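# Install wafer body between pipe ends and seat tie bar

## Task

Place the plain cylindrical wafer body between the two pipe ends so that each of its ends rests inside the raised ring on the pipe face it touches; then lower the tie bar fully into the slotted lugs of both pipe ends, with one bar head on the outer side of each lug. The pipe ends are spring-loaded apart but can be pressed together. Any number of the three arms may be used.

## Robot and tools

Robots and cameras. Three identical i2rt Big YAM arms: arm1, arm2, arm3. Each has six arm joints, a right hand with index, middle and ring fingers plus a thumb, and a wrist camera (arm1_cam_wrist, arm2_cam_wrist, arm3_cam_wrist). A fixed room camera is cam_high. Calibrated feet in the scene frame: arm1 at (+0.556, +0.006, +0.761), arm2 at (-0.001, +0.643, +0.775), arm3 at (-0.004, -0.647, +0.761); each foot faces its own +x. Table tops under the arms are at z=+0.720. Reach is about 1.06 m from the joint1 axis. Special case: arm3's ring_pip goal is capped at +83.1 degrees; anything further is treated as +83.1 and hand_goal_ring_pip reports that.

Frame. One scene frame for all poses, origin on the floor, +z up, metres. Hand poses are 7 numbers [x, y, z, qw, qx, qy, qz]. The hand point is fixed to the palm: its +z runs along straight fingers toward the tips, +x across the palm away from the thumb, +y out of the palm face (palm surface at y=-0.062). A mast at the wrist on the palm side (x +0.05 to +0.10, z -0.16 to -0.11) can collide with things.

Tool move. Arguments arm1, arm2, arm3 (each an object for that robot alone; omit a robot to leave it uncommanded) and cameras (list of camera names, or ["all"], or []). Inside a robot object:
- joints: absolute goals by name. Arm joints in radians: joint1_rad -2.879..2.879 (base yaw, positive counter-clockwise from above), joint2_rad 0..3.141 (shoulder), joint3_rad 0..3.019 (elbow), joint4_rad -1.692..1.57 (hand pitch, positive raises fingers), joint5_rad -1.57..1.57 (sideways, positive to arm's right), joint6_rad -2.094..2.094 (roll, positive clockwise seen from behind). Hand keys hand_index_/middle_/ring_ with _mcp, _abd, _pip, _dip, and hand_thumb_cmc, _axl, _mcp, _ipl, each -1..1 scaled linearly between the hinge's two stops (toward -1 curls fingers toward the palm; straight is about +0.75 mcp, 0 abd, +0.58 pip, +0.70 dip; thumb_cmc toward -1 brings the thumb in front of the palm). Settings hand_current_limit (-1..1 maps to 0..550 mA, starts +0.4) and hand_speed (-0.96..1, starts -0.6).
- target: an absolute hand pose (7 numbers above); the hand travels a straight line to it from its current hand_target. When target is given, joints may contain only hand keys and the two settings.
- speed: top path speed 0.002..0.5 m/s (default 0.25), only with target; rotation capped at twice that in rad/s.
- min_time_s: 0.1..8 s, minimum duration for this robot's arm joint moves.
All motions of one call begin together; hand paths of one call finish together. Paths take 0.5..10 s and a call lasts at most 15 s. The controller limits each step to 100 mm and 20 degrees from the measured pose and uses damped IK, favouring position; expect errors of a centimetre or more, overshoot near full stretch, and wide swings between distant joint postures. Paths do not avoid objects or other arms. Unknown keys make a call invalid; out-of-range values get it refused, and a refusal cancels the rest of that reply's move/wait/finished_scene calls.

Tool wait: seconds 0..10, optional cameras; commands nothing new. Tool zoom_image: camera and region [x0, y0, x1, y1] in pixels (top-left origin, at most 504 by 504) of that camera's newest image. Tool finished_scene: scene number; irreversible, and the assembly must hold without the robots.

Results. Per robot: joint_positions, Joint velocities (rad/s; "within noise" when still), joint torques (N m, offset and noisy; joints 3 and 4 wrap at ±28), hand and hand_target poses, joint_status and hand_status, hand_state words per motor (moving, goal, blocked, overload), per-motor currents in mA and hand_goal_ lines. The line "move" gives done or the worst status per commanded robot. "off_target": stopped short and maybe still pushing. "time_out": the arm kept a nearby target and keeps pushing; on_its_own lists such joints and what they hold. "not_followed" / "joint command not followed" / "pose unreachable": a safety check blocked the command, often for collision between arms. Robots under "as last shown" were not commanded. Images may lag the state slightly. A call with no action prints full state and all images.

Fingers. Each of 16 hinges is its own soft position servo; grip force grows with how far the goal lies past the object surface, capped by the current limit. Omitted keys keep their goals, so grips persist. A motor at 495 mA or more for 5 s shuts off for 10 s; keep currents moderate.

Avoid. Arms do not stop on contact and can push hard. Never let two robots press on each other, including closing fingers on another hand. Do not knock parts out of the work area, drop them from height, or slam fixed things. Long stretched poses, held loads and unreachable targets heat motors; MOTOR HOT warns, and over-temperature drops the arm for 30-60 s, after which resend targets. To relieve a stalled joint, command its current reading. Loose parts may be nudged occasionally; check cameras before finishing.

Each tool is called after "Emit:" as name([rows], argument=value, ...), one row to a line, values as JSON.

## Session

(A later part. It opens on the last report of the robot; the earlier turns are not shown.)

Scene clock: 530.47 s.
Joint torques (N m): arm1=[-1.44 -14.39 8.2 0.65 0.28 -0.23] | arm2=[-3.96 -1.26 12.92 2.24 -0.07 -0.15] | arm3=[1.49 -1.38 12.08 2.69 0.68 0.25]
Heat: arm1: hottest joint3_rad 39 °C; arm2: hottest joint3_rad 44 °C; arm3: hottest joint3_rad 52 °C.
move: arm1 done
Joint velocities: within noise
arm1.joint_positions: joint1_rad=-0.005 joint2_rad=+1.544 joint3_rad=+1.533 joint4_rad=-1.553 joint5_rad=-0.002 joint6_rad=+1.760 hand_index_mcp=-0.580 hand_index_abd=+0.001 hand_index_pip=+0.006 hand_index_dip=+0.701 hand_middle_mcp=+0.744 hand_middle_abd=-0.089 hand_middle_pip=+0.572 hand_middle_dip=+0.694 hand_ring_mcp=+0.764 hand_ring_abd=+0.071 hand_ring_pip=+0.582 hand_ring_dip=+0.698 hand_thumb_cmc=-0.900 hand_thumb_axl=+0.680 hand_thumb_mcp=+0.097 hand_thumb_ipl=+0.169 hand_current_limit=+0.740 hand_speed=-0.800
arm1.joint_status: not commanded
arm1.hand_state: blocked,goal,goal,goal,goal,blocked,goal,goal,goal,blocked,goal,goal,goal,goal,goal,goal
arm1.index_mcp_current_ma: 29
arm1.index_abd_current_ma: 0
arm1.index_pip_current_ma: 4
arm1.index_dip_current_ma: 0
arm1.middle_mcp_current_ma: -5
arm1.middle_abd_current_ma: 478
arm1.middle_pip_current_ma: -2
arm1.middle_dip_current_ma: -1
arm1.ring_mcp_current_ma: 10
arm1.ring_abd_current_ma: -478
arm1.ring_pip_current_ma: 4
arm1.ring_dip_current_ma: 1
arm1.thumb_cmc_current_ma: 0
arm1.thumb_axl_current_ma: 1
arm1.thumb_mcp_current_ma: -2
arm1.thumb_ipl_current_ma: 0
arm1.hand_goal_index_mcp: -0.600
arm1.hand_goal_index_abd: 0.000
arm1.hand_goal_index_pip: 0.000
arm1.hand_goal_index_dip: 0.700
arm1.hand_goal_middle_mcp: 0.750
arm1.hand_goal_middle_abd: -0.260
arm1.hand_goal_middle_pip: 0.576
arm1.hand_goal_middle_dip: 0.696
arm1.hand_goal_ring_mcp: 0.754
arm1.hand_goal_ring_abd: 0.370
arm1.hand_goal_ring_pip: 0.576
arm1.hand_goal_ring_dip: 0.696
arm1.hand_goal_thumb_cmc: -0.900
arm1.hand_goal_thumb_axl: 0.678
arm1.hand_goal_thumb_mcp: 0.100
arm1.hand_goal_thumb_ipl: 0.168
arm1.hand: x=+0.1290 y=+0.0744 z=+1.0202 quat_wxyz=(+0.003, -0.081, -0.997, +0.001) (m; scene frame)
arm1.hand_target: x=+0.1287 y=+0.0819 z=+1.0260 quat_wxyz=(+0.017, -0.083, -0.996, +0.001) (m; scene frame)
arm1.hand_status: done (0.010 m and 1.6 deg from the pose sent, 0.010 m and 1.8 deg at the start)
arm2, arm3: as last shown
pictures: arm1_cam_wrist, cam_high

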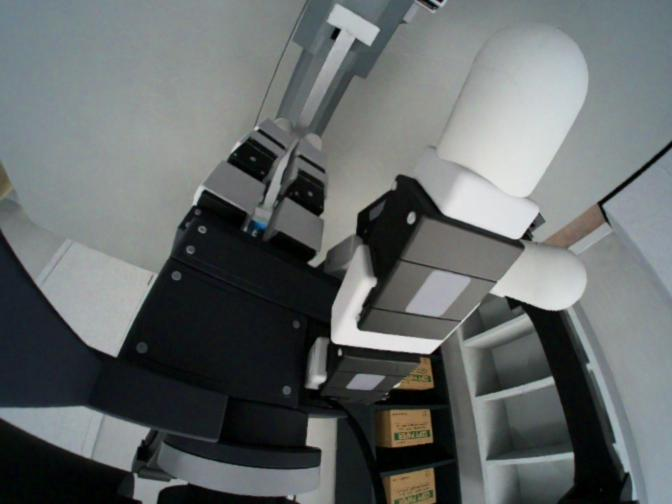

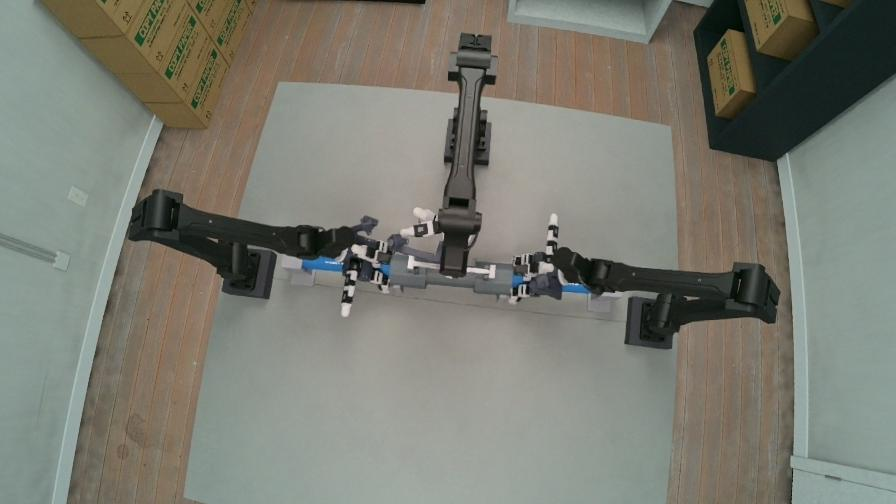

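Emit:
move(arm1={"target": [0.1286, 0.0800, 1.0190, -0.0174, 0.0828, 0.9966, -0.0014], "speed": 0.03}, cameras=["arm1_cam_wrist","cam_high"])

Emit:
zoom_image(camera="cam_high", region=[400, 240, 440, 280])

Emit:
zoom_image(camera="cam_high", region=[470, 250, 510, 290])

Emit:
zoom_image(camera="arm1_cam_wrist", region=[290, 0, 410, 90])

Scene clock: 534.47 s.
Joint torques (N m): arm1=[-1.14 -13.57 7.83 0.88 0.28 -0.19] | arm2=[-4.01 -1.26 12.89 2.26 -0.07 -0.15] | arm3=[2.14 -1.73 12.16 2.7 0.63 0.24]
Heat: arm1: hottest joint3_rad 39 °C; arm2: hottest joint3_rad 44 °C; arm3: hottest joint3_rad 52 °C.
move: arm1 done
Joint velocities: within noise
arm1.joint_positions: joint1_rad=-0.005 joint2_rad=+1.535 joint3_rad=+1.520 joint4_rad=-1.539 joint5_rad=-0.002 joint6_rad=+1.760 hand_index_mcp=-0.580 hand_index_abd=+0.001 hand_index_pip=+0.006 hand_index_dip=+0.701 hand_middle_mcp=+0.744 hand_middle_abd=-0.089 hand_middle_pip=+0.572 hand_middle_dip=+0.694 hand_ring_mcp=+0.764 hand_ring_abd=+0.071 hand_ring_pip=+0.582 hand_ring_dip=+0.698 hand_thumb_cmc=-0.900 hand_thumb_axl=+0.680 hand_thumb_mcp=+0.097 hand_thumb_ipl=+0.169 hand_current_limit=+0.740 hand_speed=-0.800
arm1.joint_status: not commanded
arm1.hand_state: blocked,goal,goal,goal,goal,blocked,goal,goal,goal,blocked,goal,goal,goal,goal,goal,goal
arm1.index_mcp_current_ma: 29
arm1.index_abd_current_ma: 0
arm1.index_pip_current_ma: 4
arm1.index_dip_current_ma: 0
arm1.middle_mcp_current_ma: -5
arm1.middle_abd_current_ma: 478
arm1.middle_pip_current_ma: -2
arm1.middle_dip_current_ma: -1
arm1.ring_mcp_current_ma: 10
arm1.ring_abd_current_ma: -478
arm1.ring_pip_current_ma: 4
arm1.ring_dip_current_ma: 1
arm1.thumb_cmc_current_ma: 0
arm1.thumb_axl_current_ma: 1
arm1.thumb_mcp_current_ma: -2
arm1.thumb_ipl_current_ma: 0
arm1.hand_goal_index_mcp: -0.600
arm1.hand_goal_index_abd: 0.000
arm1.hand_goal_index_pip: 0.000
arm1.hand_goal_index_dip: 0.700
arm1.hand_goal_middle_mcp: 0.750
arm1.hand_goal_middle_abd: -0.260
arm1.hand_goal_middle_pip: 0.576
arm1.hand_goal_middle_dip: 0.696
arm1.hand_goal_ring_mcp: 0.754
arm1.hand_goal_ring_abd: 0.370
arm1.hand_goal_ring_pip: 0.576
arm1.hand_goal_ring_dip: 0.696
arm1.hand_goal_thumb_cmc: -0.900
arm1.hand_goal_thumb_axl: 0.678
arm1.hand_goal_thumb_mcp: 0.100
arm1.hand_goal_thumb_ipl: 0.168
arm1.hand: x=+0.1301 y=+0.0744 z=+1.0191 quat_wxyz=(+0.008, -0.081, -0.997, +0.002) (m; scene frame)
arm1.hand_target: x=+0.1286 y=+0.0800 z=+1.0190 quat_wxyz=(+0.017, -0.083, -0.996, +0.001) (m; scene frame)
arm1.hand_status: done (0.006 m and 1.0 deg from the pose sent, 0.006 m and 1.6 deg at the start)
arm2, arm3: as last shown
pictures: arm1_cam_wrist, cam_high

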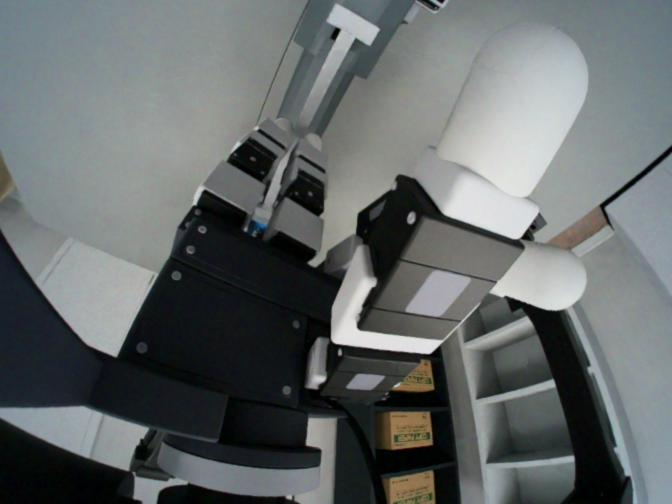

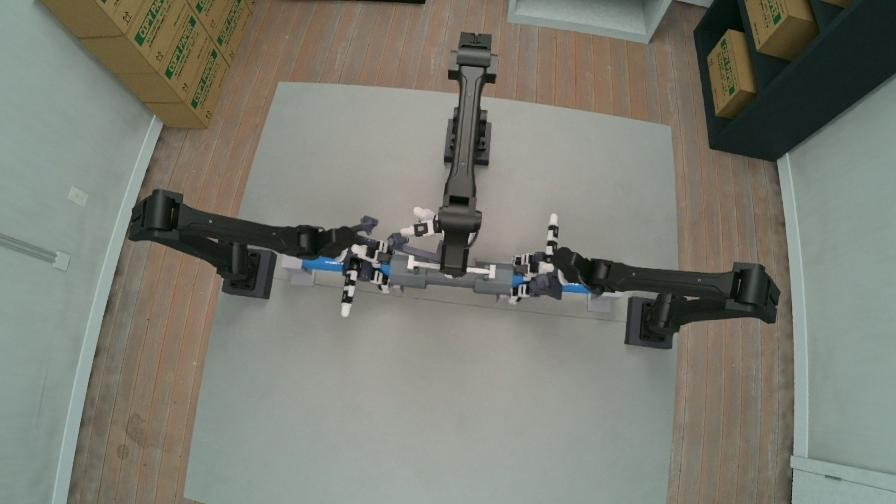

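Scaled by 12.600 from the camera's 896x504 image, which has a finer 1280x720 frame.

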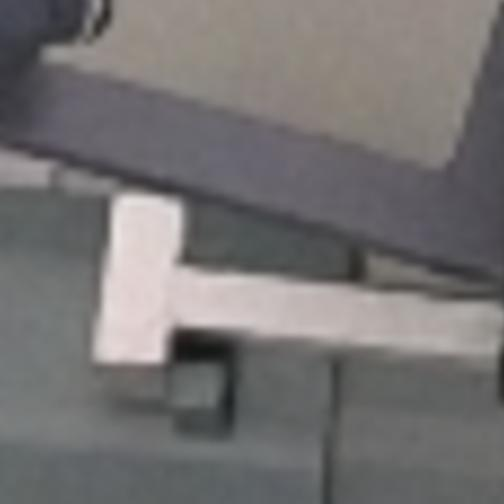

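Scaled by 12.600 from the camera's 896x504 image, which has a finer 1280x720 frame.

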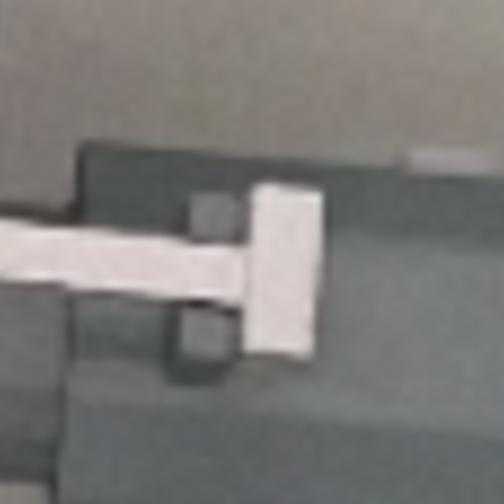

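Scaled by 4.200 from the camera's 672x504 image, which has a finer 960x720 frame.

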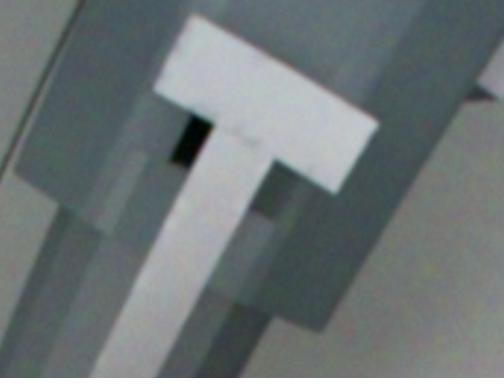

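Emit:
zoom_image(camera="cam_high", region=[406, 252, 430, 276])

Emit:
zoom_image(camera="cam_high", region=[476, 260, 500, 284])

Emit:
zoom_image(camera="arm1_cam_wrist", region=[320, 5, 390, 65])

Scaled by 21.000 from the camera's 896x504 image, which has a finer 1280x720 frame.

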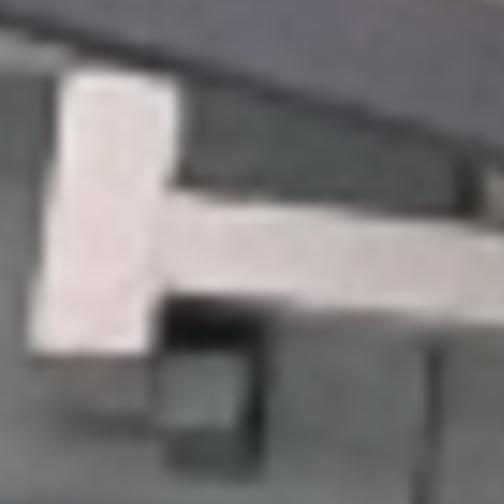

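Scaled by 21.000 from the camera's 896x504 image, which has a finer 1280x720 frame.

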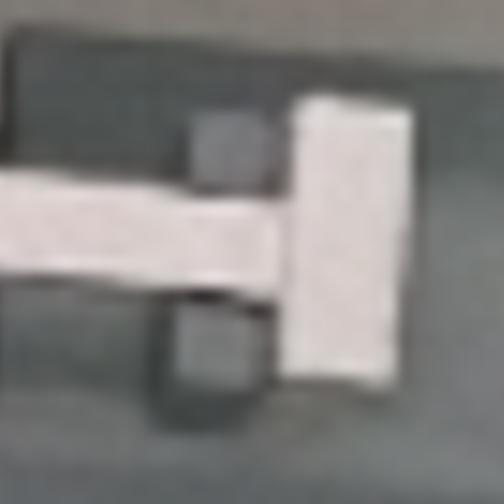

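Scaled by 7.200 from the camera's 672x504 image, which has a finer 960x720 frame.

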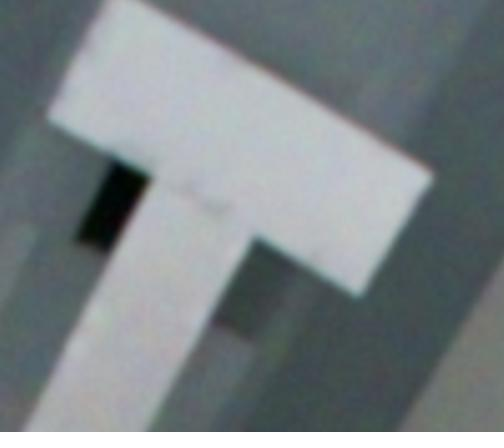

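Emit:
move(arm1={"target": [0.1240, 0.0817, 1.0270, -0.0174, 0.0680, 0.9977, -0.0012], "speed": 0.03}, cameras=["arm1_cam_wrist","cam_high"])

Emit:
zoom_image(camera="cam_high", region=[406, 252, 430, 276])

Emit:
zoom_image(camera="cam_high", region=[476, 260, 500, 284])

Emit:
zoom_image(camera="arm1_cam_wrist", region=[320, 5, 390, 65])

Scene clock: 544.03 s.
Joint torques (N m): arm1=[-1.32 -13.27 9.88 -0.06 0.28 -0.27] | arm2=[-4.01 -1.26 12.9 2.26 -0.08 -0.15] | arm3=[2.67 -1.67 12.41 2.74 0.67 0.25]
Heat: arm1: hottest joint3_rad 38 °C; arm2: hottest joint3_rad 45 °C; arm3: hottest joint3_rad 52 °C.
move: arm1 off_target
Joint velocities: within noise
arm1.joint_positions: joint1_rad=-0.005 joint2_rad=+1.535 joint3_rad=+1.520 joint4_rad=-1.539 joint5_rad=-0.002 joint6_rad=+1.735 hand_index_mcp=-0.580 hand_index_abd=+0.001 hand_index_pip=+0.006 hand_index_dip=+0.701 hand_middle_mcp=+0.744 hand_middle_abd=-0.089 hand_middle_pip=+0.572 hand_middle_dip=+0.694 hand_ring_mcp=+0.763 hand_ring_abd=+0.071 hand_ring_pip=+0.582 hand_ring_dip=+0.698 hand_thumb_cmc=-0.900 hand_thumb_axl=+0.680 hand_thumb_mcp=+0.097 hand_thumb_ipl=+0.169 hand_current_limit=+0.740 hand_speed=-0.800
arm1.joint_status: not commanded
arm1.hand_state: blocked,goal,goal,goal,goal,blocked,goal,goal,goal,blocked,goal,goal,goal,goal,goal,goal
arm1.index_mcp_current_ma: 29
arm1.index_abd_current_ma: 0
arm1.index_pip_current_ma: 4
arm1.index_dip_current_ma: 0
arm1.middle_mcp_current_ma: -5
arm1.middle_abd_current_ma: 478
arm1.middle_pip_current_ma: -2
arm1.middle_dip_current_ma: -1
arm1.ring_mcp_current_ma: 9
arm1.ring_abd_current_ma: -478
arm1.ring_pip_current_ma: 4
arm1.ring_dip_current_ma: 1
arm1.thumb_cmc_current_ma: 0
arm1.thumb_axl_current_ma: 1
arm1.thumb_mcp_current_ma: -2
arm1.thumb_ipl_current_ma: 0
arm1.hand_goal_index_mcp: -0.600
arm1.hand_goal_index_abd: 0.000
arm1.hand_goal_index_pip: 0.000
arm1.hand_goal_index_dip: 0.700
arm1.hand_goal_middle_mcp: 0.750
arm1.hand_goal_middle_abd: -0.260
arm1.hand_goal_middle_pip: 0.576
arm1.hand_goal_middle_dip: 0.696
arm1.hand_goal_ring_mcp: 0.754
arm1.hand_goal_ring_abd: 0.370
arm1.hand_goal_ring_pip: 0.576
arm1.hand_goal_ring_dip: 0.696
arm1.hand_goal_thumb_cmc: -0.900
arm1.hand_goal_thumb_axl: 0.678
arm1.hand_goal_thumb_mcp: 0.100
arm1.hand_goal_thumb_ipl: 0.168
arm1.hand: x=+0.1281 y=+0.0755 z=+1.0191 quat_wxyz=(+0.008, -0.069, -0.998, +0.002) (m; scene frame)
arm1.hand_target: x=+0.1241 y=+0.0817 z=+1.0269 quat_wxyz=(+0.017, -0.068, -0.998, +0.001) (m; scene frame)
arm1.hand_status: off_target (0.011 m and 1.0 deg from the pose sent, 0.012 m and 1.8 deg at the start)
arm2, arm3: as last shown
pictures: arm1_cam_wrist, cam_high

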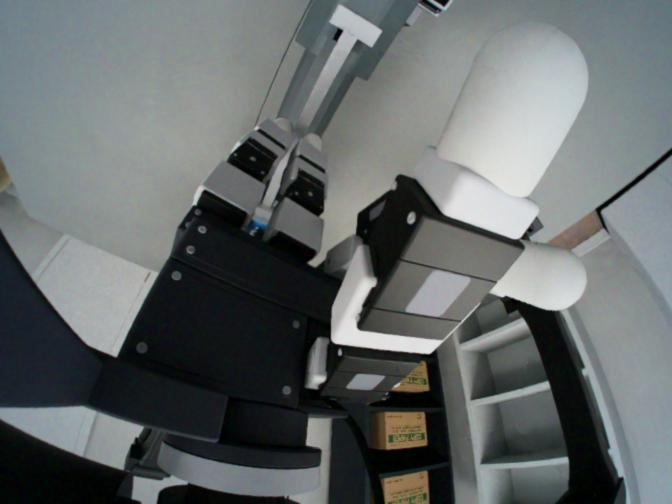

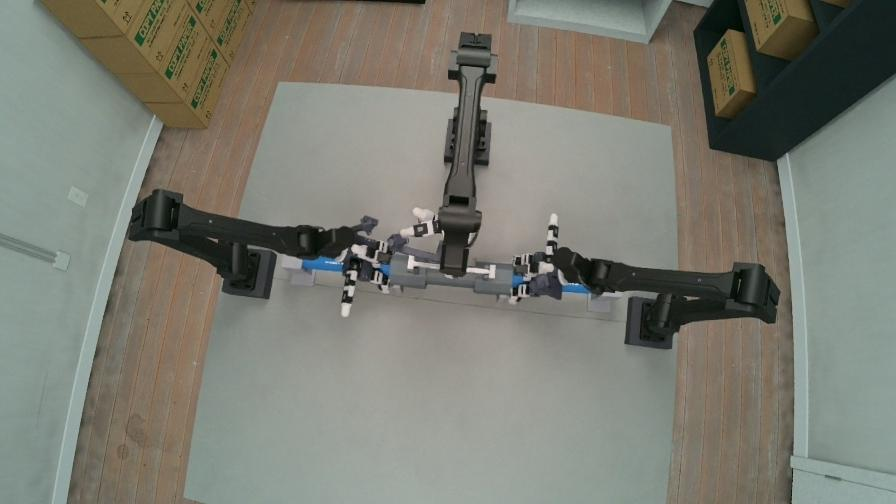

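Scaled by 21.000 from the camera's 896x504 image, which has a finer 1280x720 frame.

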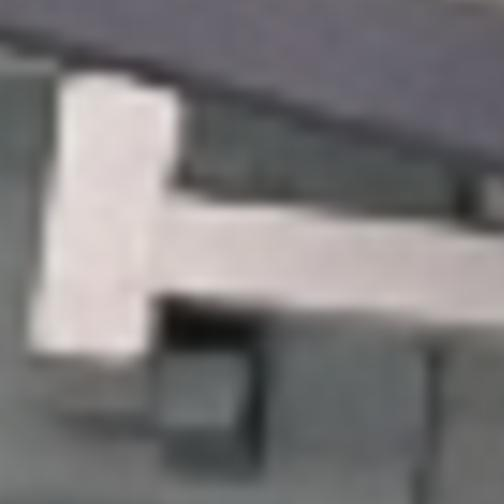

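Scaled by 21.000 from the camera's 896x504 image, which has a finer 1280x720 frame.

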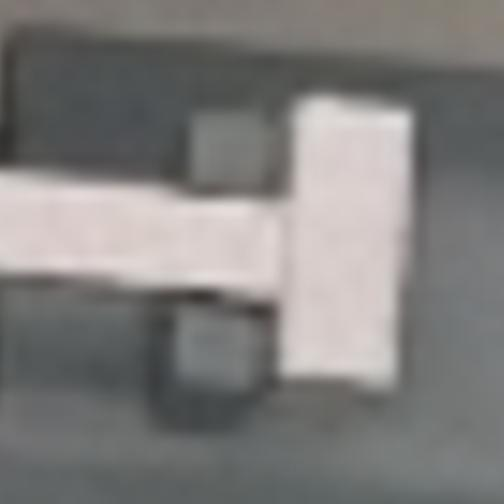

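Scaled by 7.200 from the camera's 672x504 image, which has a finer 960x720 frame.

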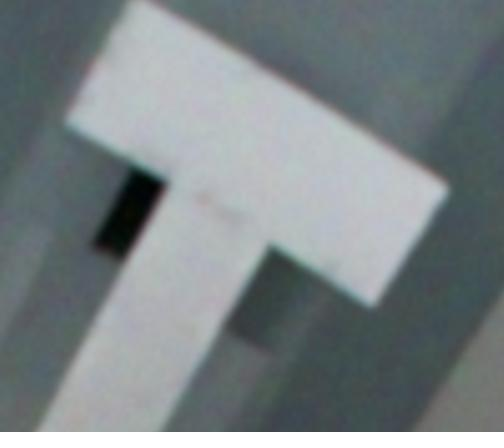

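Emit:
move(arm1={"target": [0.1220, 0.0817, 1.0460, -0.0174, 0.0680, 0.9977, -0.0012], "speed": 0.03}, cameras=["arm1_cam_wrist","cam_high"])

Emit:
zoom_image(camera="cam_high", region=[406, 252, 430, 276])

Emit:
zoom_image(camera="cam_high", region=[476, 260, 500, 284])

Emit:
zoom_image(camera="arm1_cam_wrist", region=[320, 5, 390, 65])

Scene clock: 546.77 s.
Joint torques (N m): arm1=[-1.26 -12.81 12.82 -0.75 0.29 -0.22] | arm2=[-4.07 -1.2 12.9 2.24 -0.08 -0.15] | arm3=[1.96 -1.96 12.15 2.67 0.68 0.27]
Heat: arm1: hottest joint3_rad 39 °C; arm2: hottest joint3_rad 45 °C; arm3: hottest joint3_rad 52 °C.
move: arm1 off_target
Joint velocities: within noise
arm1.joint_positions: joint1_rad=-0.005 joint2_rad=+1.535 joint3_rad=+1.536 joint4_rad=-1.574 joint5_rad=-0.002 joint6_rad=+1.732 hand_index_mcp=-0.580 hand_index_abd=+0.001 hand_index_pip=+0.006 hand_index_dip=+0.701 hand_middle_mcp=+0.748 hand_middle_abd=-0.091 hand_middle_pip=+0.574 hand_middle_dip=+0.694 hand_ring_mcp=+0.764 hand_ring_abd=+0.071 hand_ring_pip=+0.582 hand_ring_dip=+0.699 hand_thumb_cmc=-0.900 hand_thumb_axl=+0.680 hand_thumb_mcp=+0.097 hand_thumb_ipl=+0.169 hand_current_limit=+0.740 hand_speed=-0.800
arm1.joint_status: not commanded
arm1.hand_state: blocked,goal,goal,goal,goal,blocked,goal,goal,goal,blocked,goal,goal,goal,goal,goal,goal
arm1.index_mcp_current_ma: 29
arm1.index_abd_current_ma: 0
arm1.index_pip_current_ma: 4
arm1.index_dip_current_ma: 0
arm1.middle_mcp_current_ma: -1
arm1.middle_abd_current_ma: 479
arm1.middle_pip_current_ma: -1
arm1.middle_dip_current_ma: -1
arm1.ring_mcp_current_ma: 11
arm1.ring_abd_current_ma: -478
arm1.ring_pip_current_ma: 4
arm1.ring_dip_current_ma: 1
arm1.thumb_cmc_current_ma: 0
arm1.thumb_axl_current_ma: 1
arm1.thumb_mcp_current_ma: -2
arm1.thumb_ipl_current_ma: 0
arm1.hand_goal_index_mcp: -0.600
arm1.hand_goal_index_abd: 0.000
arm1.hand_goal_index_pip: 0.000
arm1.hand_goal_index_dip: 0.700
arm1.hand_goal_middle_mcp: 0.750
arm1.hand_goal_middle_abd: -0.260
arm1.hand_goal_middle_pip: 0.576
arm1.hand_goal_middle_dip: 0.696
arm1.hand_goal_ring_mcp: 0.754
arm1.hand_goal_ring_abd: 0.370
arm1.hand_goal_ring_pip: 0.576
arm1.hand_goal_ring_dip: 0.696
arm1.hand_goal_thumb_cmc: -0.900
arm1.hand_goal_thumb_axl: 0.678
arm1.hand_goal_thumb_mcp: 0.100
arm1.hand_goal_thumb_ipl: 0.168
arm1.hand: x=+0.1325 y=+0.0757 z=+1.0260 quat_wxyz=(-0.001, -0.068, -0.998, +0.001) (m; scene frame)
arm1.hand_target: x=+0.1230 y=+0.0817 z=+1.0458 quat_wxyz=(+0.018, -0.068, -0.998, +0.001) (m; scene frame)
arm1.hand_status: off_target (0.023 m and 2.1 deg from the pose sent, 0.028 m and 1.0 deg at the start)
arm2, arm3: as last shown
pictures: arm1_cam_wrist, cam_high

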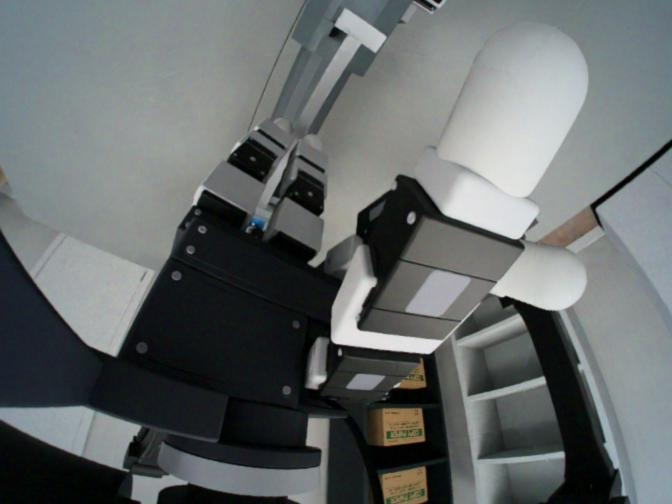

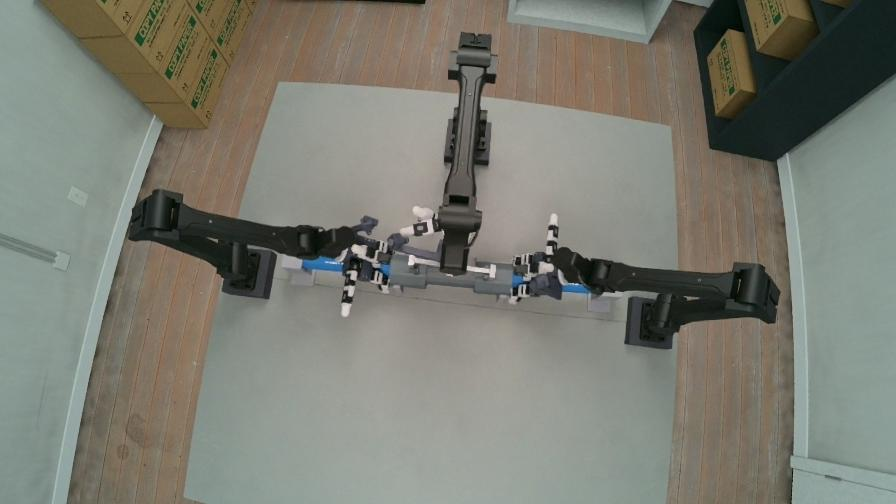

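Scaled by 21.000 from the camera's 896x504 image, which has a finer 1280x720 frame.

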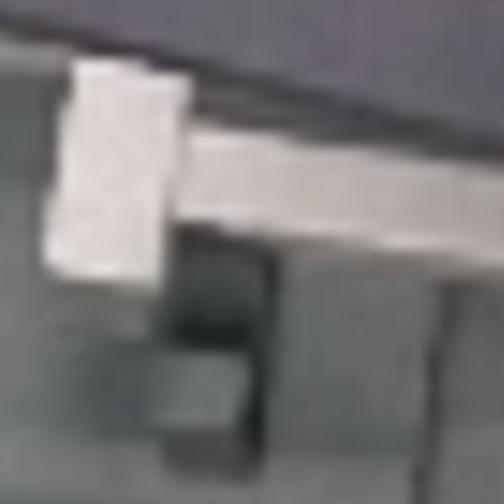

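Scaled by 21.000 from the camera's 896x504 image, which has a finer 1280x720 frame.

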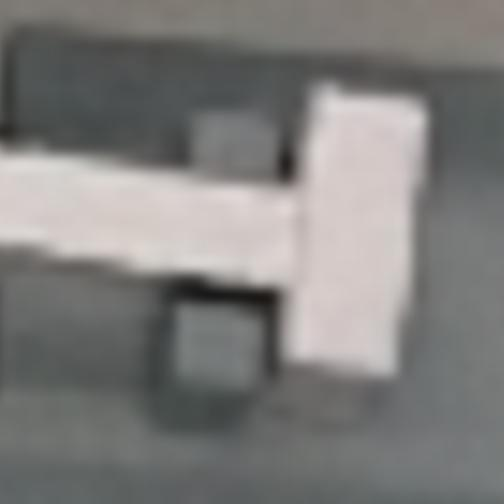

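Scaled by 7.200 from the camera's 672x504 image, which has a finer 960x720 frame.

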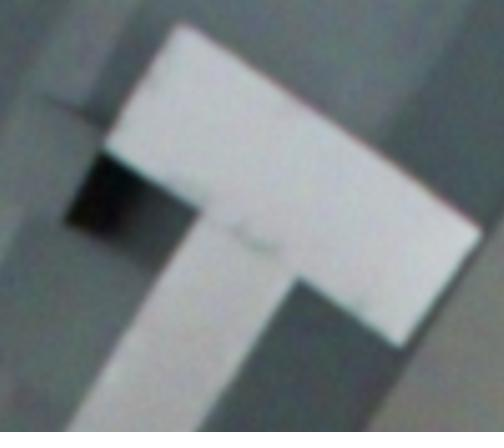

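Emit:
move(arm1={"target": [0.1140, 0.0817, 1.0440, -0.0174, 0.0680, 0.9977, -0.0012], "speed": 0.03}, cameras=["arm1_cam_wrist","cam_high"])

Emit:
zoom_image(camera="cam_high", region=[406, 252, 430, 276])

Emit:
zoom_image(camera="cam_high", region=[476, 260, 500, 284])

Emit:
zoom_image(camera="arm1_cam_wrist", region=[320, 5, 390, 65])

Scene clock: 549.20 s.
Joint torques (N m): arm1=[-1.32 -12.16 12.74 -0.4 0.31 -0.23] | arm2=[-4.01 -1.26 12.89 2.25 -0.07 -0.15] | arm3=[1.79 -1.96 12.29 2.62 0.62 0.15]
Heat: arm1: hottest joint3_rad 39 °C; arm2: hottest joint3_rad 45 °C; arm3: hottest joint3_rad 52 °C.
move: arm1 off_target
Joint velocities: within noise
arm1.joint_positions: joint1_rad=-0.005 joint2_rad=+1.544 joint3_rad=+1.556 joint4_rad=-1.580 joint5_rad=-0.002 joint6_rad=+1.732 hand_index_mcp=-0.580 hand_index_abd=+0.001 hand_index_pip=+0.006 hand_index_dip=+0.701 hand_middle_mcp=+0.747 hand_middle_abd=-0.091 hand_middle_pip=+0.574 hand_middle_dip=+0.694 hand_ring_mcp=+0.766 hand_ring_abd=+0.071 hand_ring_pip=+0.583 hand_ring_dip=+0.699 hand_thumb_cmc=-0.900 hand_thumb_axl=+0.680 hand_thumb_mcp=+0.097 hand_thumb_ipl=+0.169 hand_current_limit=+0.740 hand_speed=-0.800
arm1.joint_status: not commanded
arm1.hand_state: blocked,goal,goal,goal,goal,blocked,goal,goal,goal,blocked,goal,goal,goal,goal,goal,goal
arm1.index_mcp_current_ma: 29
arm1.index_abd_current_ma: 0
arm1.index_pip_current_ma: 4
arm1.index_dip_current_ma: 0
arm1.middle_mcp_current_ma: -2
arm1.middle_abd_current_ma: 479
arm1.middle_pip_current_ma: -1
arm1.middle_dip_current_ma: -1
arm1.ring_mcp_current_ma: 14
arm1.ring_abd_current_ma: -478
arm1.ring_pip_current_ma: 6
arm1.ring_dip_current_ma: 2
arm1.thumb_cmc_current_ma: 0
arm1.thumb_axl_current_ma: 1
arm1.thumb_mcp_current_ma: -2
arm1.thumb_ipl_current_ma: 0
arm1.hand_goal_index_mcp: -0.600
arm1.hand_goal_index_abd: 0.000
arm1.hand_goal_index_pip: 0.000
arm1.hand_goal_index_dip: 0.700
arm1.hand_goal_middle_mcp: 0.750
arm1.hand_goal_middle_abd: -0.260
arm1.hand_goal_middle_pip: 0.576
arm1.hand_goal_middle_dip: 0.696
arm1.hand_goal_ring_mcp: 0.754
arm1.hand_goal_ring_abd: 0.370
arm1.hand_goal_ring_pip: 0.576
arm1.hand_goal_ring_dip: 0.696
arm1.hand_goal_thumb_cmc: -0.900
arm1.hand_goal_thumb_axl: 0.678
arm1.hand_goal_thumb_mcp: 0.100
arm1.hand_goal_thumb_ipl: 0.168
arm1.hand: x=+0.1277 y=+0.0755 z=+1.0295 quat_wxyz=(+0.002, -0.068, -0.998, +0.001) (m; scene frame)
arm1.hand_target: x=+0.1150 y=+0.0817 z=+1.0438 quat_wxyz=(+0.018, -0.068, -0.998, +0.001) (m; scene frame)
arm1.hand_status: off_target (0.021 m and 1.8 deg from the pose sent, 0.026 m and 2.1 deg at the start)
arm2, arm3: as last shown
pictures: arm1_cam_wrist, cam_high

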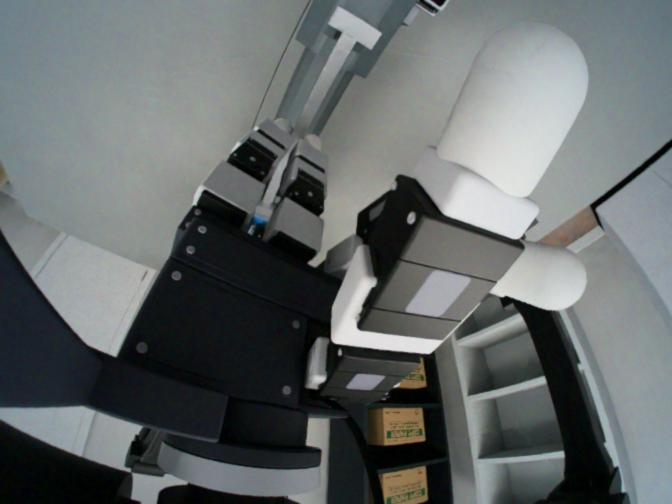

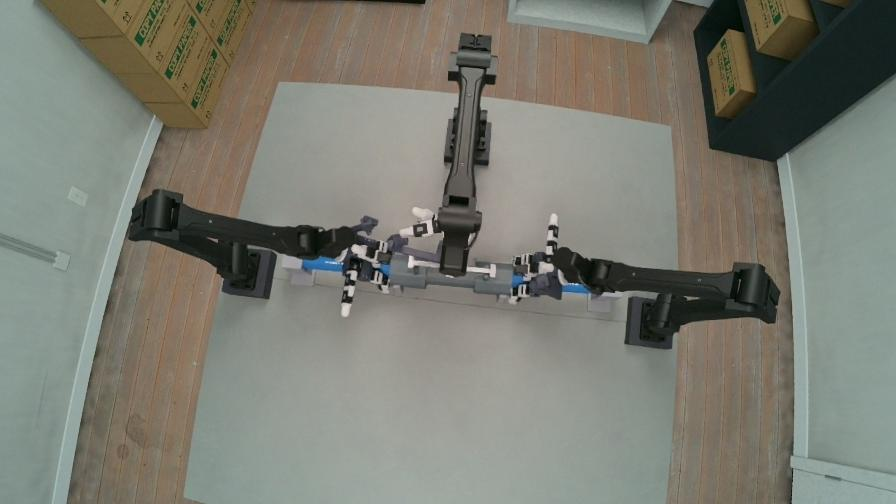

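Scaled by 21.000 from the camera's 896x504 image, which has a finer 1280x720 frame.

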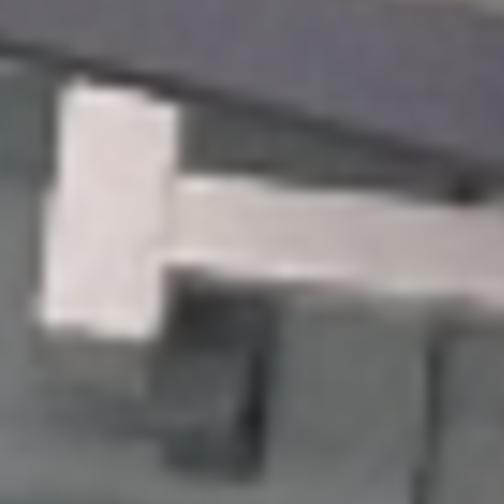

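Scaled by 21.000 from the camera's 896x504 image, which has a finer 1280x720 frame.

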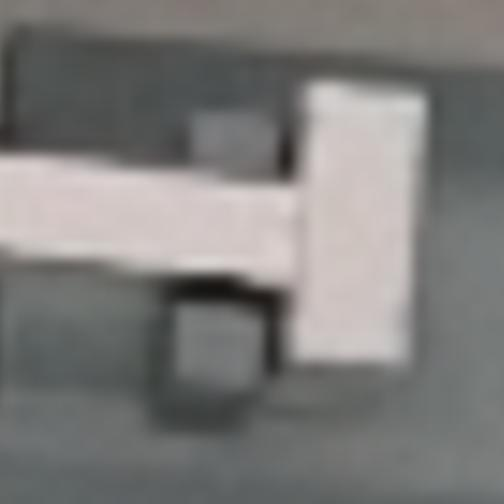

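Scaled by 7.200 from the camera's 672x504 image, which has a finer 960x720 frame.

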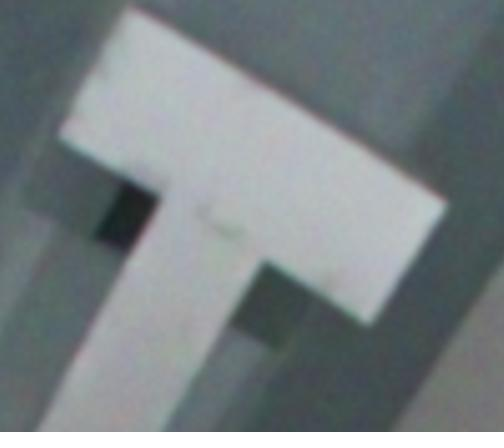

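Emit:
move(arm1={"target": [0.1105, 0.0817, 1.0440, -0.0174, 0.0680, 0.9977, -0.0012], "speed": 0.03}, cameras=["arm1_cam_wrist","cam_high"])

Emit:
zoom_image(camera="cam_high", region=[406, 252, 430, 276])

Emit:
zoom_image(camera="cam_high", region=[476, 260, 500, 284])

Emit:
zoom_image(camera="arm1_cam_wrist", region=[320, 5, 390, 65])

Scene clock: 556.03 s.
Joint torques (N m): arm1=[-1.26 -12.28 12.9 -0.39 0.32 -0.23] | arm2=[-4.01 -1.14 12.92 2.26 -0.07 -0.14] | arm3=[1.96 -1.44 12.18 2.58 0.67 0.21]
Heat: arm1: hottest joint3_rad 41 °C; arm2: hottest joint3_rad 45 °C; arm3: hottest joint3_rad 52 °C.
move: arm1 off_target
Joint velocities: within noise
arm1.joint_positions: joint1_rad=-0.005 joint2_rad=+1.553 joint3_rad=+1.565 joint4_rad=-1.582 joint5_rad=-0.002 joint6_rad=+1.732 hand_index_mcp=-0.580 hand_index_abd=+0.001 hand_index_pip=+0.006 hand_index_dip=+0.701 hand_middle_mcp=+0.747 hand_middle_abd=-0.091 hand_middle_pip=+0.574 hand_middle_dip=+0.694 hand_ring_mcp=+0.767 hand_ring_abd=+0.071 hand_ring_pip=+0.583 hand_ring_dip=+0.699 hand_thumb_cmc=-0.900 hand_thumb_axl=+0.680 hand_thumb_mcp=+0.097 hand_thumb_ipl=+0.169 hand_current_limit=+0.740 hand_speed=-0.800
arm1.joint_status: not commanded
arm1.hand_state: blocked,goal,goal,goal,goal,blocked,goal,goal,goal,blocked,goal,goal,goal,goal,goal,goal
arm1.index_mcp_current_ma: 29
arm1.index_abd_current_ma: 0
arm1.index_pip_current_ma: 4
arm1.index_dip_current_ma: 0
arm1.middle_mcp_current_ma: -2
arm1.middle_abd_current_ma: 479
arm1.middle_pip_current_ma: -1
arm1.middle_dip_current_ma: -1
arm1.ring_mcp_current_ma: 14
arm1.ring_abd_current_ma: -478
arm1.ring_pip_current_ma: 6
arm1.ring_dip_current_ma: 2
arm1.thumb_cmc_current_ma: 0
arm1.thumb_axl_current_ma: 1
arm1.thumb_mcp_current_ma: -2
arm1.thumb_ipl_current_ma: 0
arm1.hand_goal_index_mcp: -0.600
arm1.hand_goal_index_abd: 0.000
arm1.hand_goal_index_pip: 0.000
arm1.hand_goal_index_dip: 0.700
arm1.hand_goal_middle_mcp: 0.750
arm1.hand_goal_middle_abd: -0.260
arm1.hand_goal_middle_pip: 0.576
arm1.hand_goal_middle_dip: 0.696
arm1.hand_goal_ring_mcp: 0.754
arm1.hand_goal_ring_abd: 0.370
arm1.hand_goal_ring_pip: 0.576
arm1.hand_goal_ring_dip: 0.696
arm1.hand_goal_thumb_cmc: -0.900
arm1.hand_goal_thumb_axl: 0.678
arm1.hand_goal_thumb_mcp: 0.100
arm1.hand_goal_thumb_ipl: 0.168
arm1.hand: x=+0.1248 y=+0.0754 z=+1.0286 quat_wxyz=(+0.000, -0.067, -0.998, +0.001) (m; scene frame)
arm1.hand_target: x=+0.1115 y=+0.0817 z=+1.0438 quat_wxyz=(+0.018, -0.068, -0.998, +0.001) (m; scene frame)
arm1.hand_status: off_target (0.022 m and 2.0 deg from the pose sent, 0.023 m and 1.8 deg at the start)
arm2.joint_positions: joint1_rad=+0.193 joint2_rad=+1.394 joint3_rad=+0.544 joint4_rad=+0.128 joint5_rad=+0.158 joint6_rad=+0.132 hand_index_mcp=+1.000 hand_index_abd=+0.169 hand_index_pip=+0.997 hand_index_dip=+0.997 hand_middle_mcp=-0.998 hand_middle_abd=+0.000 hand_middle_pip=+0.001 hand_middle_dip=+0.696 hand_ring_mcp=+1.000 hand_ring_abd=-0.164 hand_ring_pip=+1.000 hand_ring_dip=+0.997 hand_thumb_cmc=+0.720 hand_thumb_axl=+0.677 hand_thumb_mcp=+0.225 hand_thumb_ipl=+0.168 hand_current_limit=+0.400 hand_speed=-0.600
arm2.joint_status: not commanded
arm2.hand_state: goal,goal,goal,goal,goal,goal,goal,goal,goal,goal,goal,goal,goal,goal,goal,goal
arm2.index_mcp_current_ma: 1
arm2.index_abd_current_ma: -4
arm2.index_pip_current_ma: -9
arm2.index_dip_current_ma: -10
arm2.middle_mcp_current_ma: 7
arm2.middle_abd_current_ma: 1
arm2.middle_pip_current_ma: 4
arm2.middle_dip_current_ma: 0
arm2.ring_mcp_current_ma: 1
arm2.ring_abd_current_ma: 17
arm2.ring_pip_current_ma: 0
arm2.ring_dip_current_ma: -9
arm2.thumb_cmc_current_ma: 21
arm2.thumb_axl_current_ma: -2
arm2.thumb_mcp_current_ma: -4
arm2.thumb_ipl_current_ma: -1
arm2.hand_goal_index_mcp: 1.000
arm2.hand_goal_index_abd: 0.170
arm2.hand_goal_index_pip: 1.000
arm2.hand_goal_index_dip: 1.000
arm2.hand_goal_middle_mcp: -1.000
arm2.hand_goal_middle_abd: 0.000
arm2.hand_goal_middle_pip: 0.000
arm2.hand_goal_middle_dip: 0.696
arm2.hand_goal_ring_mcp: 1.000
arm2.hand_goal_ring_abd: -0.170
arm2.hand_goal_ring_pip: 1.000
arm2.hand_goal_ring_dip: 1.000
arm2.hand_goal_thumb_cmc: 0.714
arm2.hand_goal_thumb_axl: 0.678
arm2.hand_goal_thumb_mcp: 0.226
arm2.hand_goal_thumb_ipl: 0.168
arm2.hand: x=+0.0518 y=+0.1349 z=+0.9082 quat_wxyz=(+0.419, +0.908, +0.008, +0.004) (m; scene frame)
arm2.hand_target: x=+0.0473 y=+0.1072 z=+0.9081 quat_wxyz=(+0.422, +0.906, +0.004, +0.002) (m; scene frame)
arm2.hand_status: not commanded
arm3.joint_positions: joint1_rad=-0.203 joint2_rad=+1.334 joint3_rad=+0.541 joint4_rad=+0.063 joint5_rad=-0.195 joint6_rad=-0.168 hand_index_mcp=+1.000 hand_index_abd=+0.170 hand_index_pip=+0.998 hand_index_dip=+0.997 hand_middle_mcp=-0.997 hand_middle_abd=+0.001 hand_middle_pip=+0.002 hand_middle_dip=+0.696 hand_ring_mcp=+1.001 hand_ring_abd=-0.161 hand_ring_pip=+0.998 hand_ring_dip=+0.997 hand_thumb_cmc=+0.721 hand_thumb_axl=+0.677 hand_thumb_mcp=+0.225 hand_thumb_ipl=+0.168 hand_current_limit=+0.400 hand_speed=-0.600
arm3.joint_status: not commanded
arm3.hand_state: goal,goal,goal,goal,goal,goal,goal,goal,goal,goal,goal,goal,goal,goal,goal,goal
arm3.index_mcp_current_ma: 0
arm3.index_abd_current_ma: 0
arm3.index_pip_current_ma: 0
arm3.index_dip_current_ma: 0
arm3.middle_mcp_current_ma: 0
arm3.middle_abd_current_ma: 0
arm3.middle_pip_current_ma: 0
arm3.middle_dip_current_ma: 0
arm3.ring_mcp_current_ma: 0
arm3.ring_abd_current_ma: 2
arm3.ring_pip_current_ma: 0
arm3.ring_dip_current_ma: 0
arm3.thumb_cmc_current_ma: 2
arm3.thumb_axl_current_ma: 0
arm3.thumb_mcp_current_ma: 0
arm3.thumb_ipl_current_ma: 0
arm3.hand_goal_index_mcp: 1.000
arm3.hand_goal_index_abd: 0.170
arm3.hand_goal_index_pip: 1.000
arm3.hand_goal_index_dip: 1.000
arm3.hand_goal_middle_mcp: -1.000
arm3.hand_goal_middle_abd: 0.000
arm3.hand_goal_middle_pip: 0.000
arm3.hand_goal_middle_dip: 0.696
arm3.hand_goal_ring_mcp: 1.000
arm3.hand_goal_ring_abd: -0.170
arm3.hand_goal_ring_pip: 1.000
arm3.hand_goal_ring_dip: 1.000
arm3.hand_goal_thumb_cmc: 0.714
arm3.hand_goal_thumb_axl: 0.678
arm3.hand_goal_thumb_mcp: 0.226
arm3.hand_goal_thumb_ipl: 0.168
arm3.hand: x=+0.0942 y=-0.1475 z=+0.9082 quat_wxyz=(-0.001, -0.006, +0.908, +0.418) (m; scene frame)
arm3.hand_target: x=+0.0930 y=-0.1168 z=+0.9082 quat_wxyz=(-0.002, -0.004, +0.906, +0.422) (m; scene frame)
arm3.hand_status: not commanded
pictures: arm1_cam_wrist, cam_high

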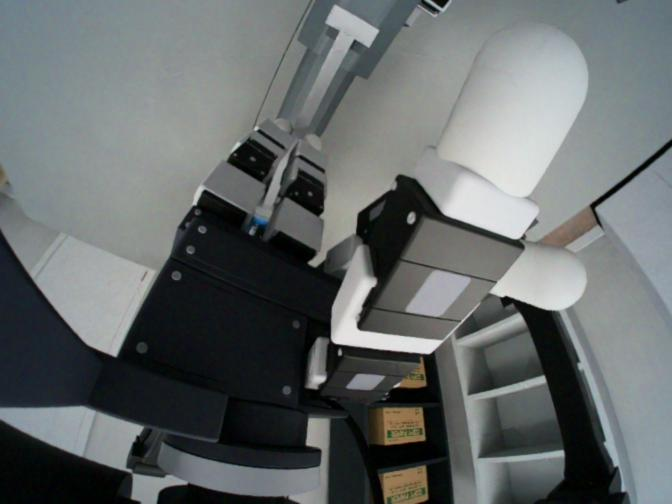

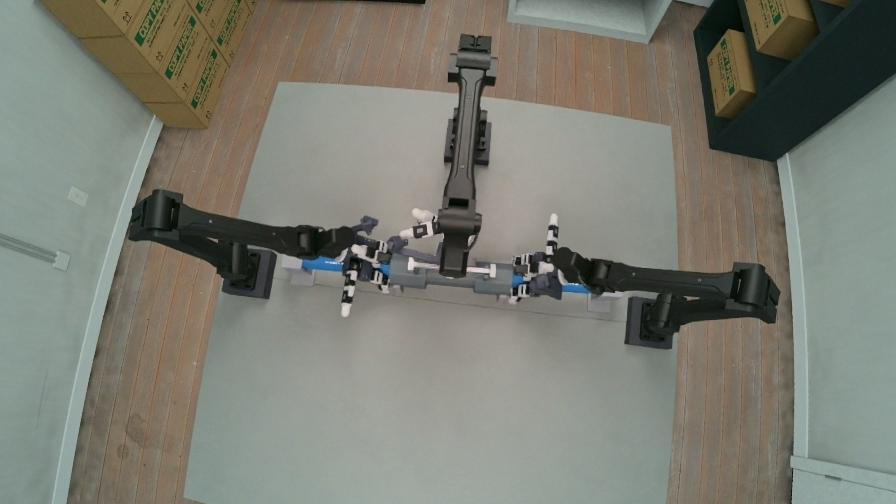

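Scaled by 21.000 from the camera's 896x504 image, which has a finer 1280x720 frame.

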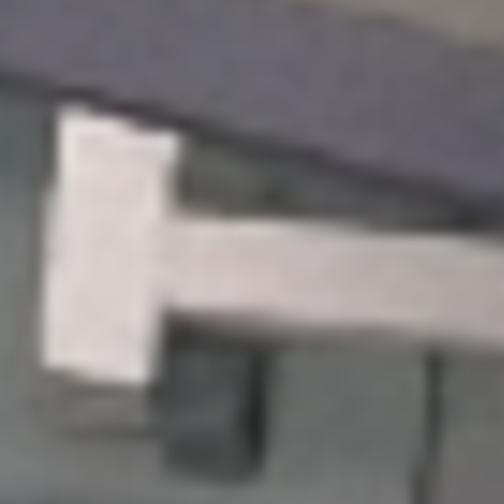

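Scaled by 21.000 from the camera's 896x504 image, which has a finer 1280x720 frame.

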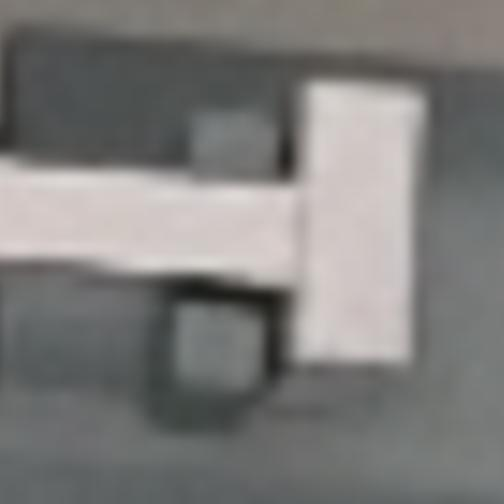

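Scaled by 7.200 from the camera's 672x504 image, which has a finer 960x720 frame.

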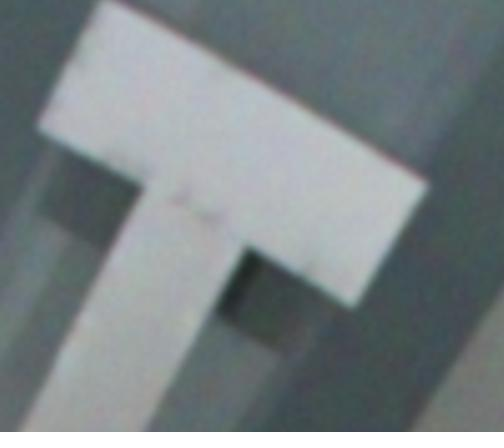

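Emit:
move(arm1={"target": [0.1260, 0.0817, 1.0340, -0.0174, 0.0680, 0.9977, -0.0012], "speed": 0.03}, cameras=["arm1_cam_wrist","cam_high"])

Emit:
zoom_image(camera="cam_high", region=[406, 252, 430, 276])

Emit:
zoom_image(camera="cam_high", region=[476, 260, 500, 284])

Emit:
zoom_image(camera="arm1_cam_wrist", region=[320, 5, 390, 65])

Scene clock: 559.60 s.
Joint torques (N m): arm1=[-1.32 -15.21 8.69 0.51 0.28 -0.23] | arm2=[-4.01 -1.2 12.9 2.25 -0.08 -0.15] | arm3=[1.55 -1.9 12.21 2.54 0.63 0.23]
Heat: arm1: hottest joint3_rad 41 °C; arm2: hottest joint3_rad 45 °C; arm3: hottest joint3_rad 52 °C.
move: arm1 off_target
Joint velocities: within noise
arm1.joint_positions: joint1_rad=-0.005 joint2_rad=+1.553 joint3_rad=+1.547 joint4_rad=-1.572 joint5_rad=-0.001 joint6_rad=+1.732 hand_index_mcp=-0.580 hand_index_abd=+0.001 hand_index_pip=+0.006 hand_index_dip=+0.701 hand_middle_mcp=+0.746 hand_middle_abd=-0.091 hand_middle_pip=+0.574 hand_middle_dip=+0.694 hand_ring_mcp=+0.765 hand_ring_abd=+0.071 hand_ring_pip=+0.583 hand_ring_dip=+0.699 hand_thumb_cmc=-0.900 hand_thumb_axl=+0.680 hand_thumb_mcp=+0.097 hand_thumb_ipl=+0.169 hand_current_limit=+0.740 hand_speed=-0.800
arm1.joint_status: not commanded
arm1.hand_state: blocked,goal,goal,goal,goal,blocked,goal,goal,goal,blocked,goal,goal,goal,goal,goal,goal
arm1.index_mcp_current_ma: 29
arm1.index_abd_current_ma: 0
arm1.index_pip_current_ma: 4
arm1.index_dip_current_ma: 0
arm1.middle_mcp_current_ma: -3
arm1.middle_abd_current_ma: 479
arm1.middle_pip_current_ma: -1
arm1.middle_dip_current_ma: -1
arm1.ring_mcp_current_ma: 11
arm1.ring_abd_current_ma: -478
arm1.ring_pip_current_ma: 6
arm1.ring_dip_current_ma: 2
arm1.thumb_cmc_current_ma: 0
arm1.thumb_axl_current_ma: 1
arm1.thumb_mcp_current_ma: -2
arm1.thumb_ipl_current_ma: 0
arm1.hand_goal_index_mcp: -0.600
arm1.hand_goal_index_abd: 0.000
arm1.hand_goal_index_pip: 0.000
arm1.hand_goal_index_dip: 0.700
arm1.hand_goal_middle_mcp: 0.750
arm1.hand_goal_middle_abd: -0.260
arm1.hand_goal_middle_pip: 0.576
arm1.hand_goal_middle_dip: 0.696
arm1.hand_goal_ring_mcp: 0.754
arm1.hand_goal_ring_abd: 0.370
arm1.hand_goal_ring_pip: 0.576
arm1.hand_goal_ring_dip: 0.696
arm1.hand_goal_thumb_cmc: -0.900
arm1.hand_goal_thumb_axl: 0.678
arm1.hand_goal_thumb_mcp: 0.100
arm1.hand_goal_thumb_ipl: 0.168
arm1.hand: x=+0.1268 y=+0.0758 z=+1.0226 quat_wxyz=(-0.003, -0.068, -0.998, +0.000) (m; scene frame)
arm1.hand_target: x=+0.1261 y=+0.0816 z=+1.0340 quat_wxyz=(+0.017, -0.068, -0.998, +0.001) (m; scene frame)
arm1.hand_status: off_target (0.013 m and 2.4 deg from the pose sent, 0.008 m and 2.0 deg at the start)
arm2, arm3: as last shown
pictures: arm1_cam_wrist, cam_high

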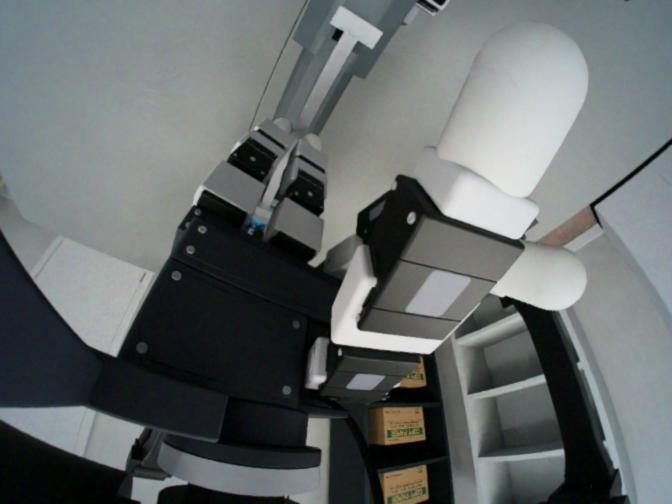

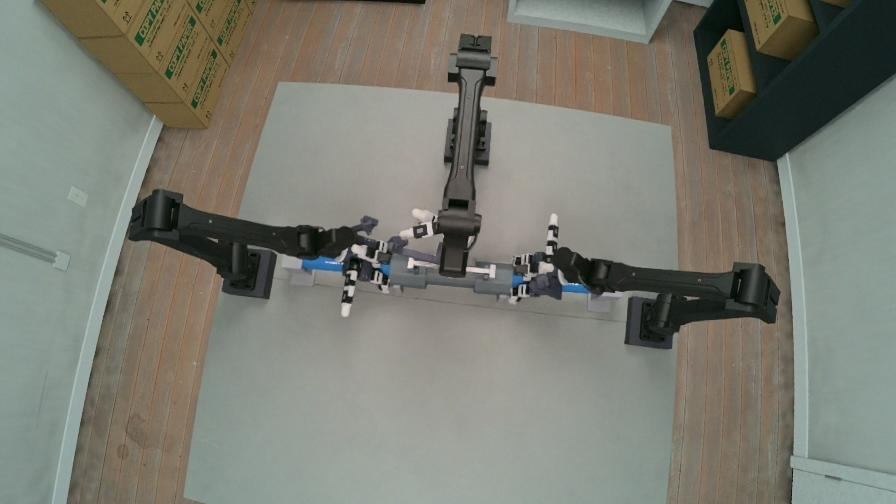

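Scaled by 21.000 from the camera's 896x504 image, which has a finer 1280x720 frame.

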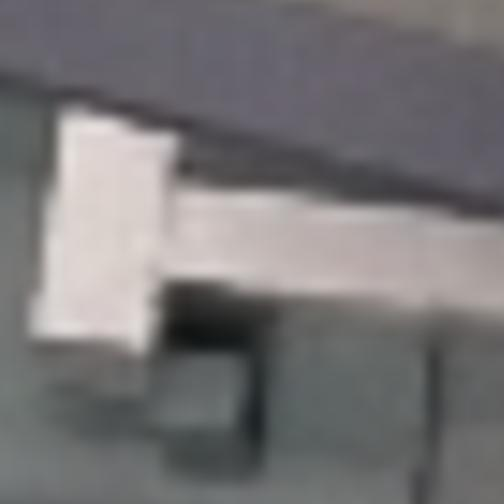

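Scaled by 21.000 from the camera's 896x504 image, which has a finer 1280x720 frame.

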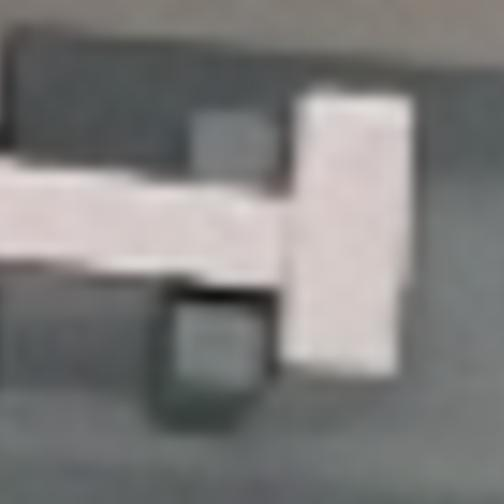

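Scaled by 7.200 from the camera's 672x504 image, which has a finer 960x720 frame.

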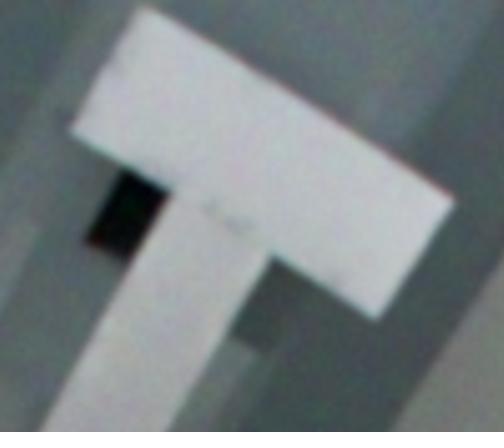

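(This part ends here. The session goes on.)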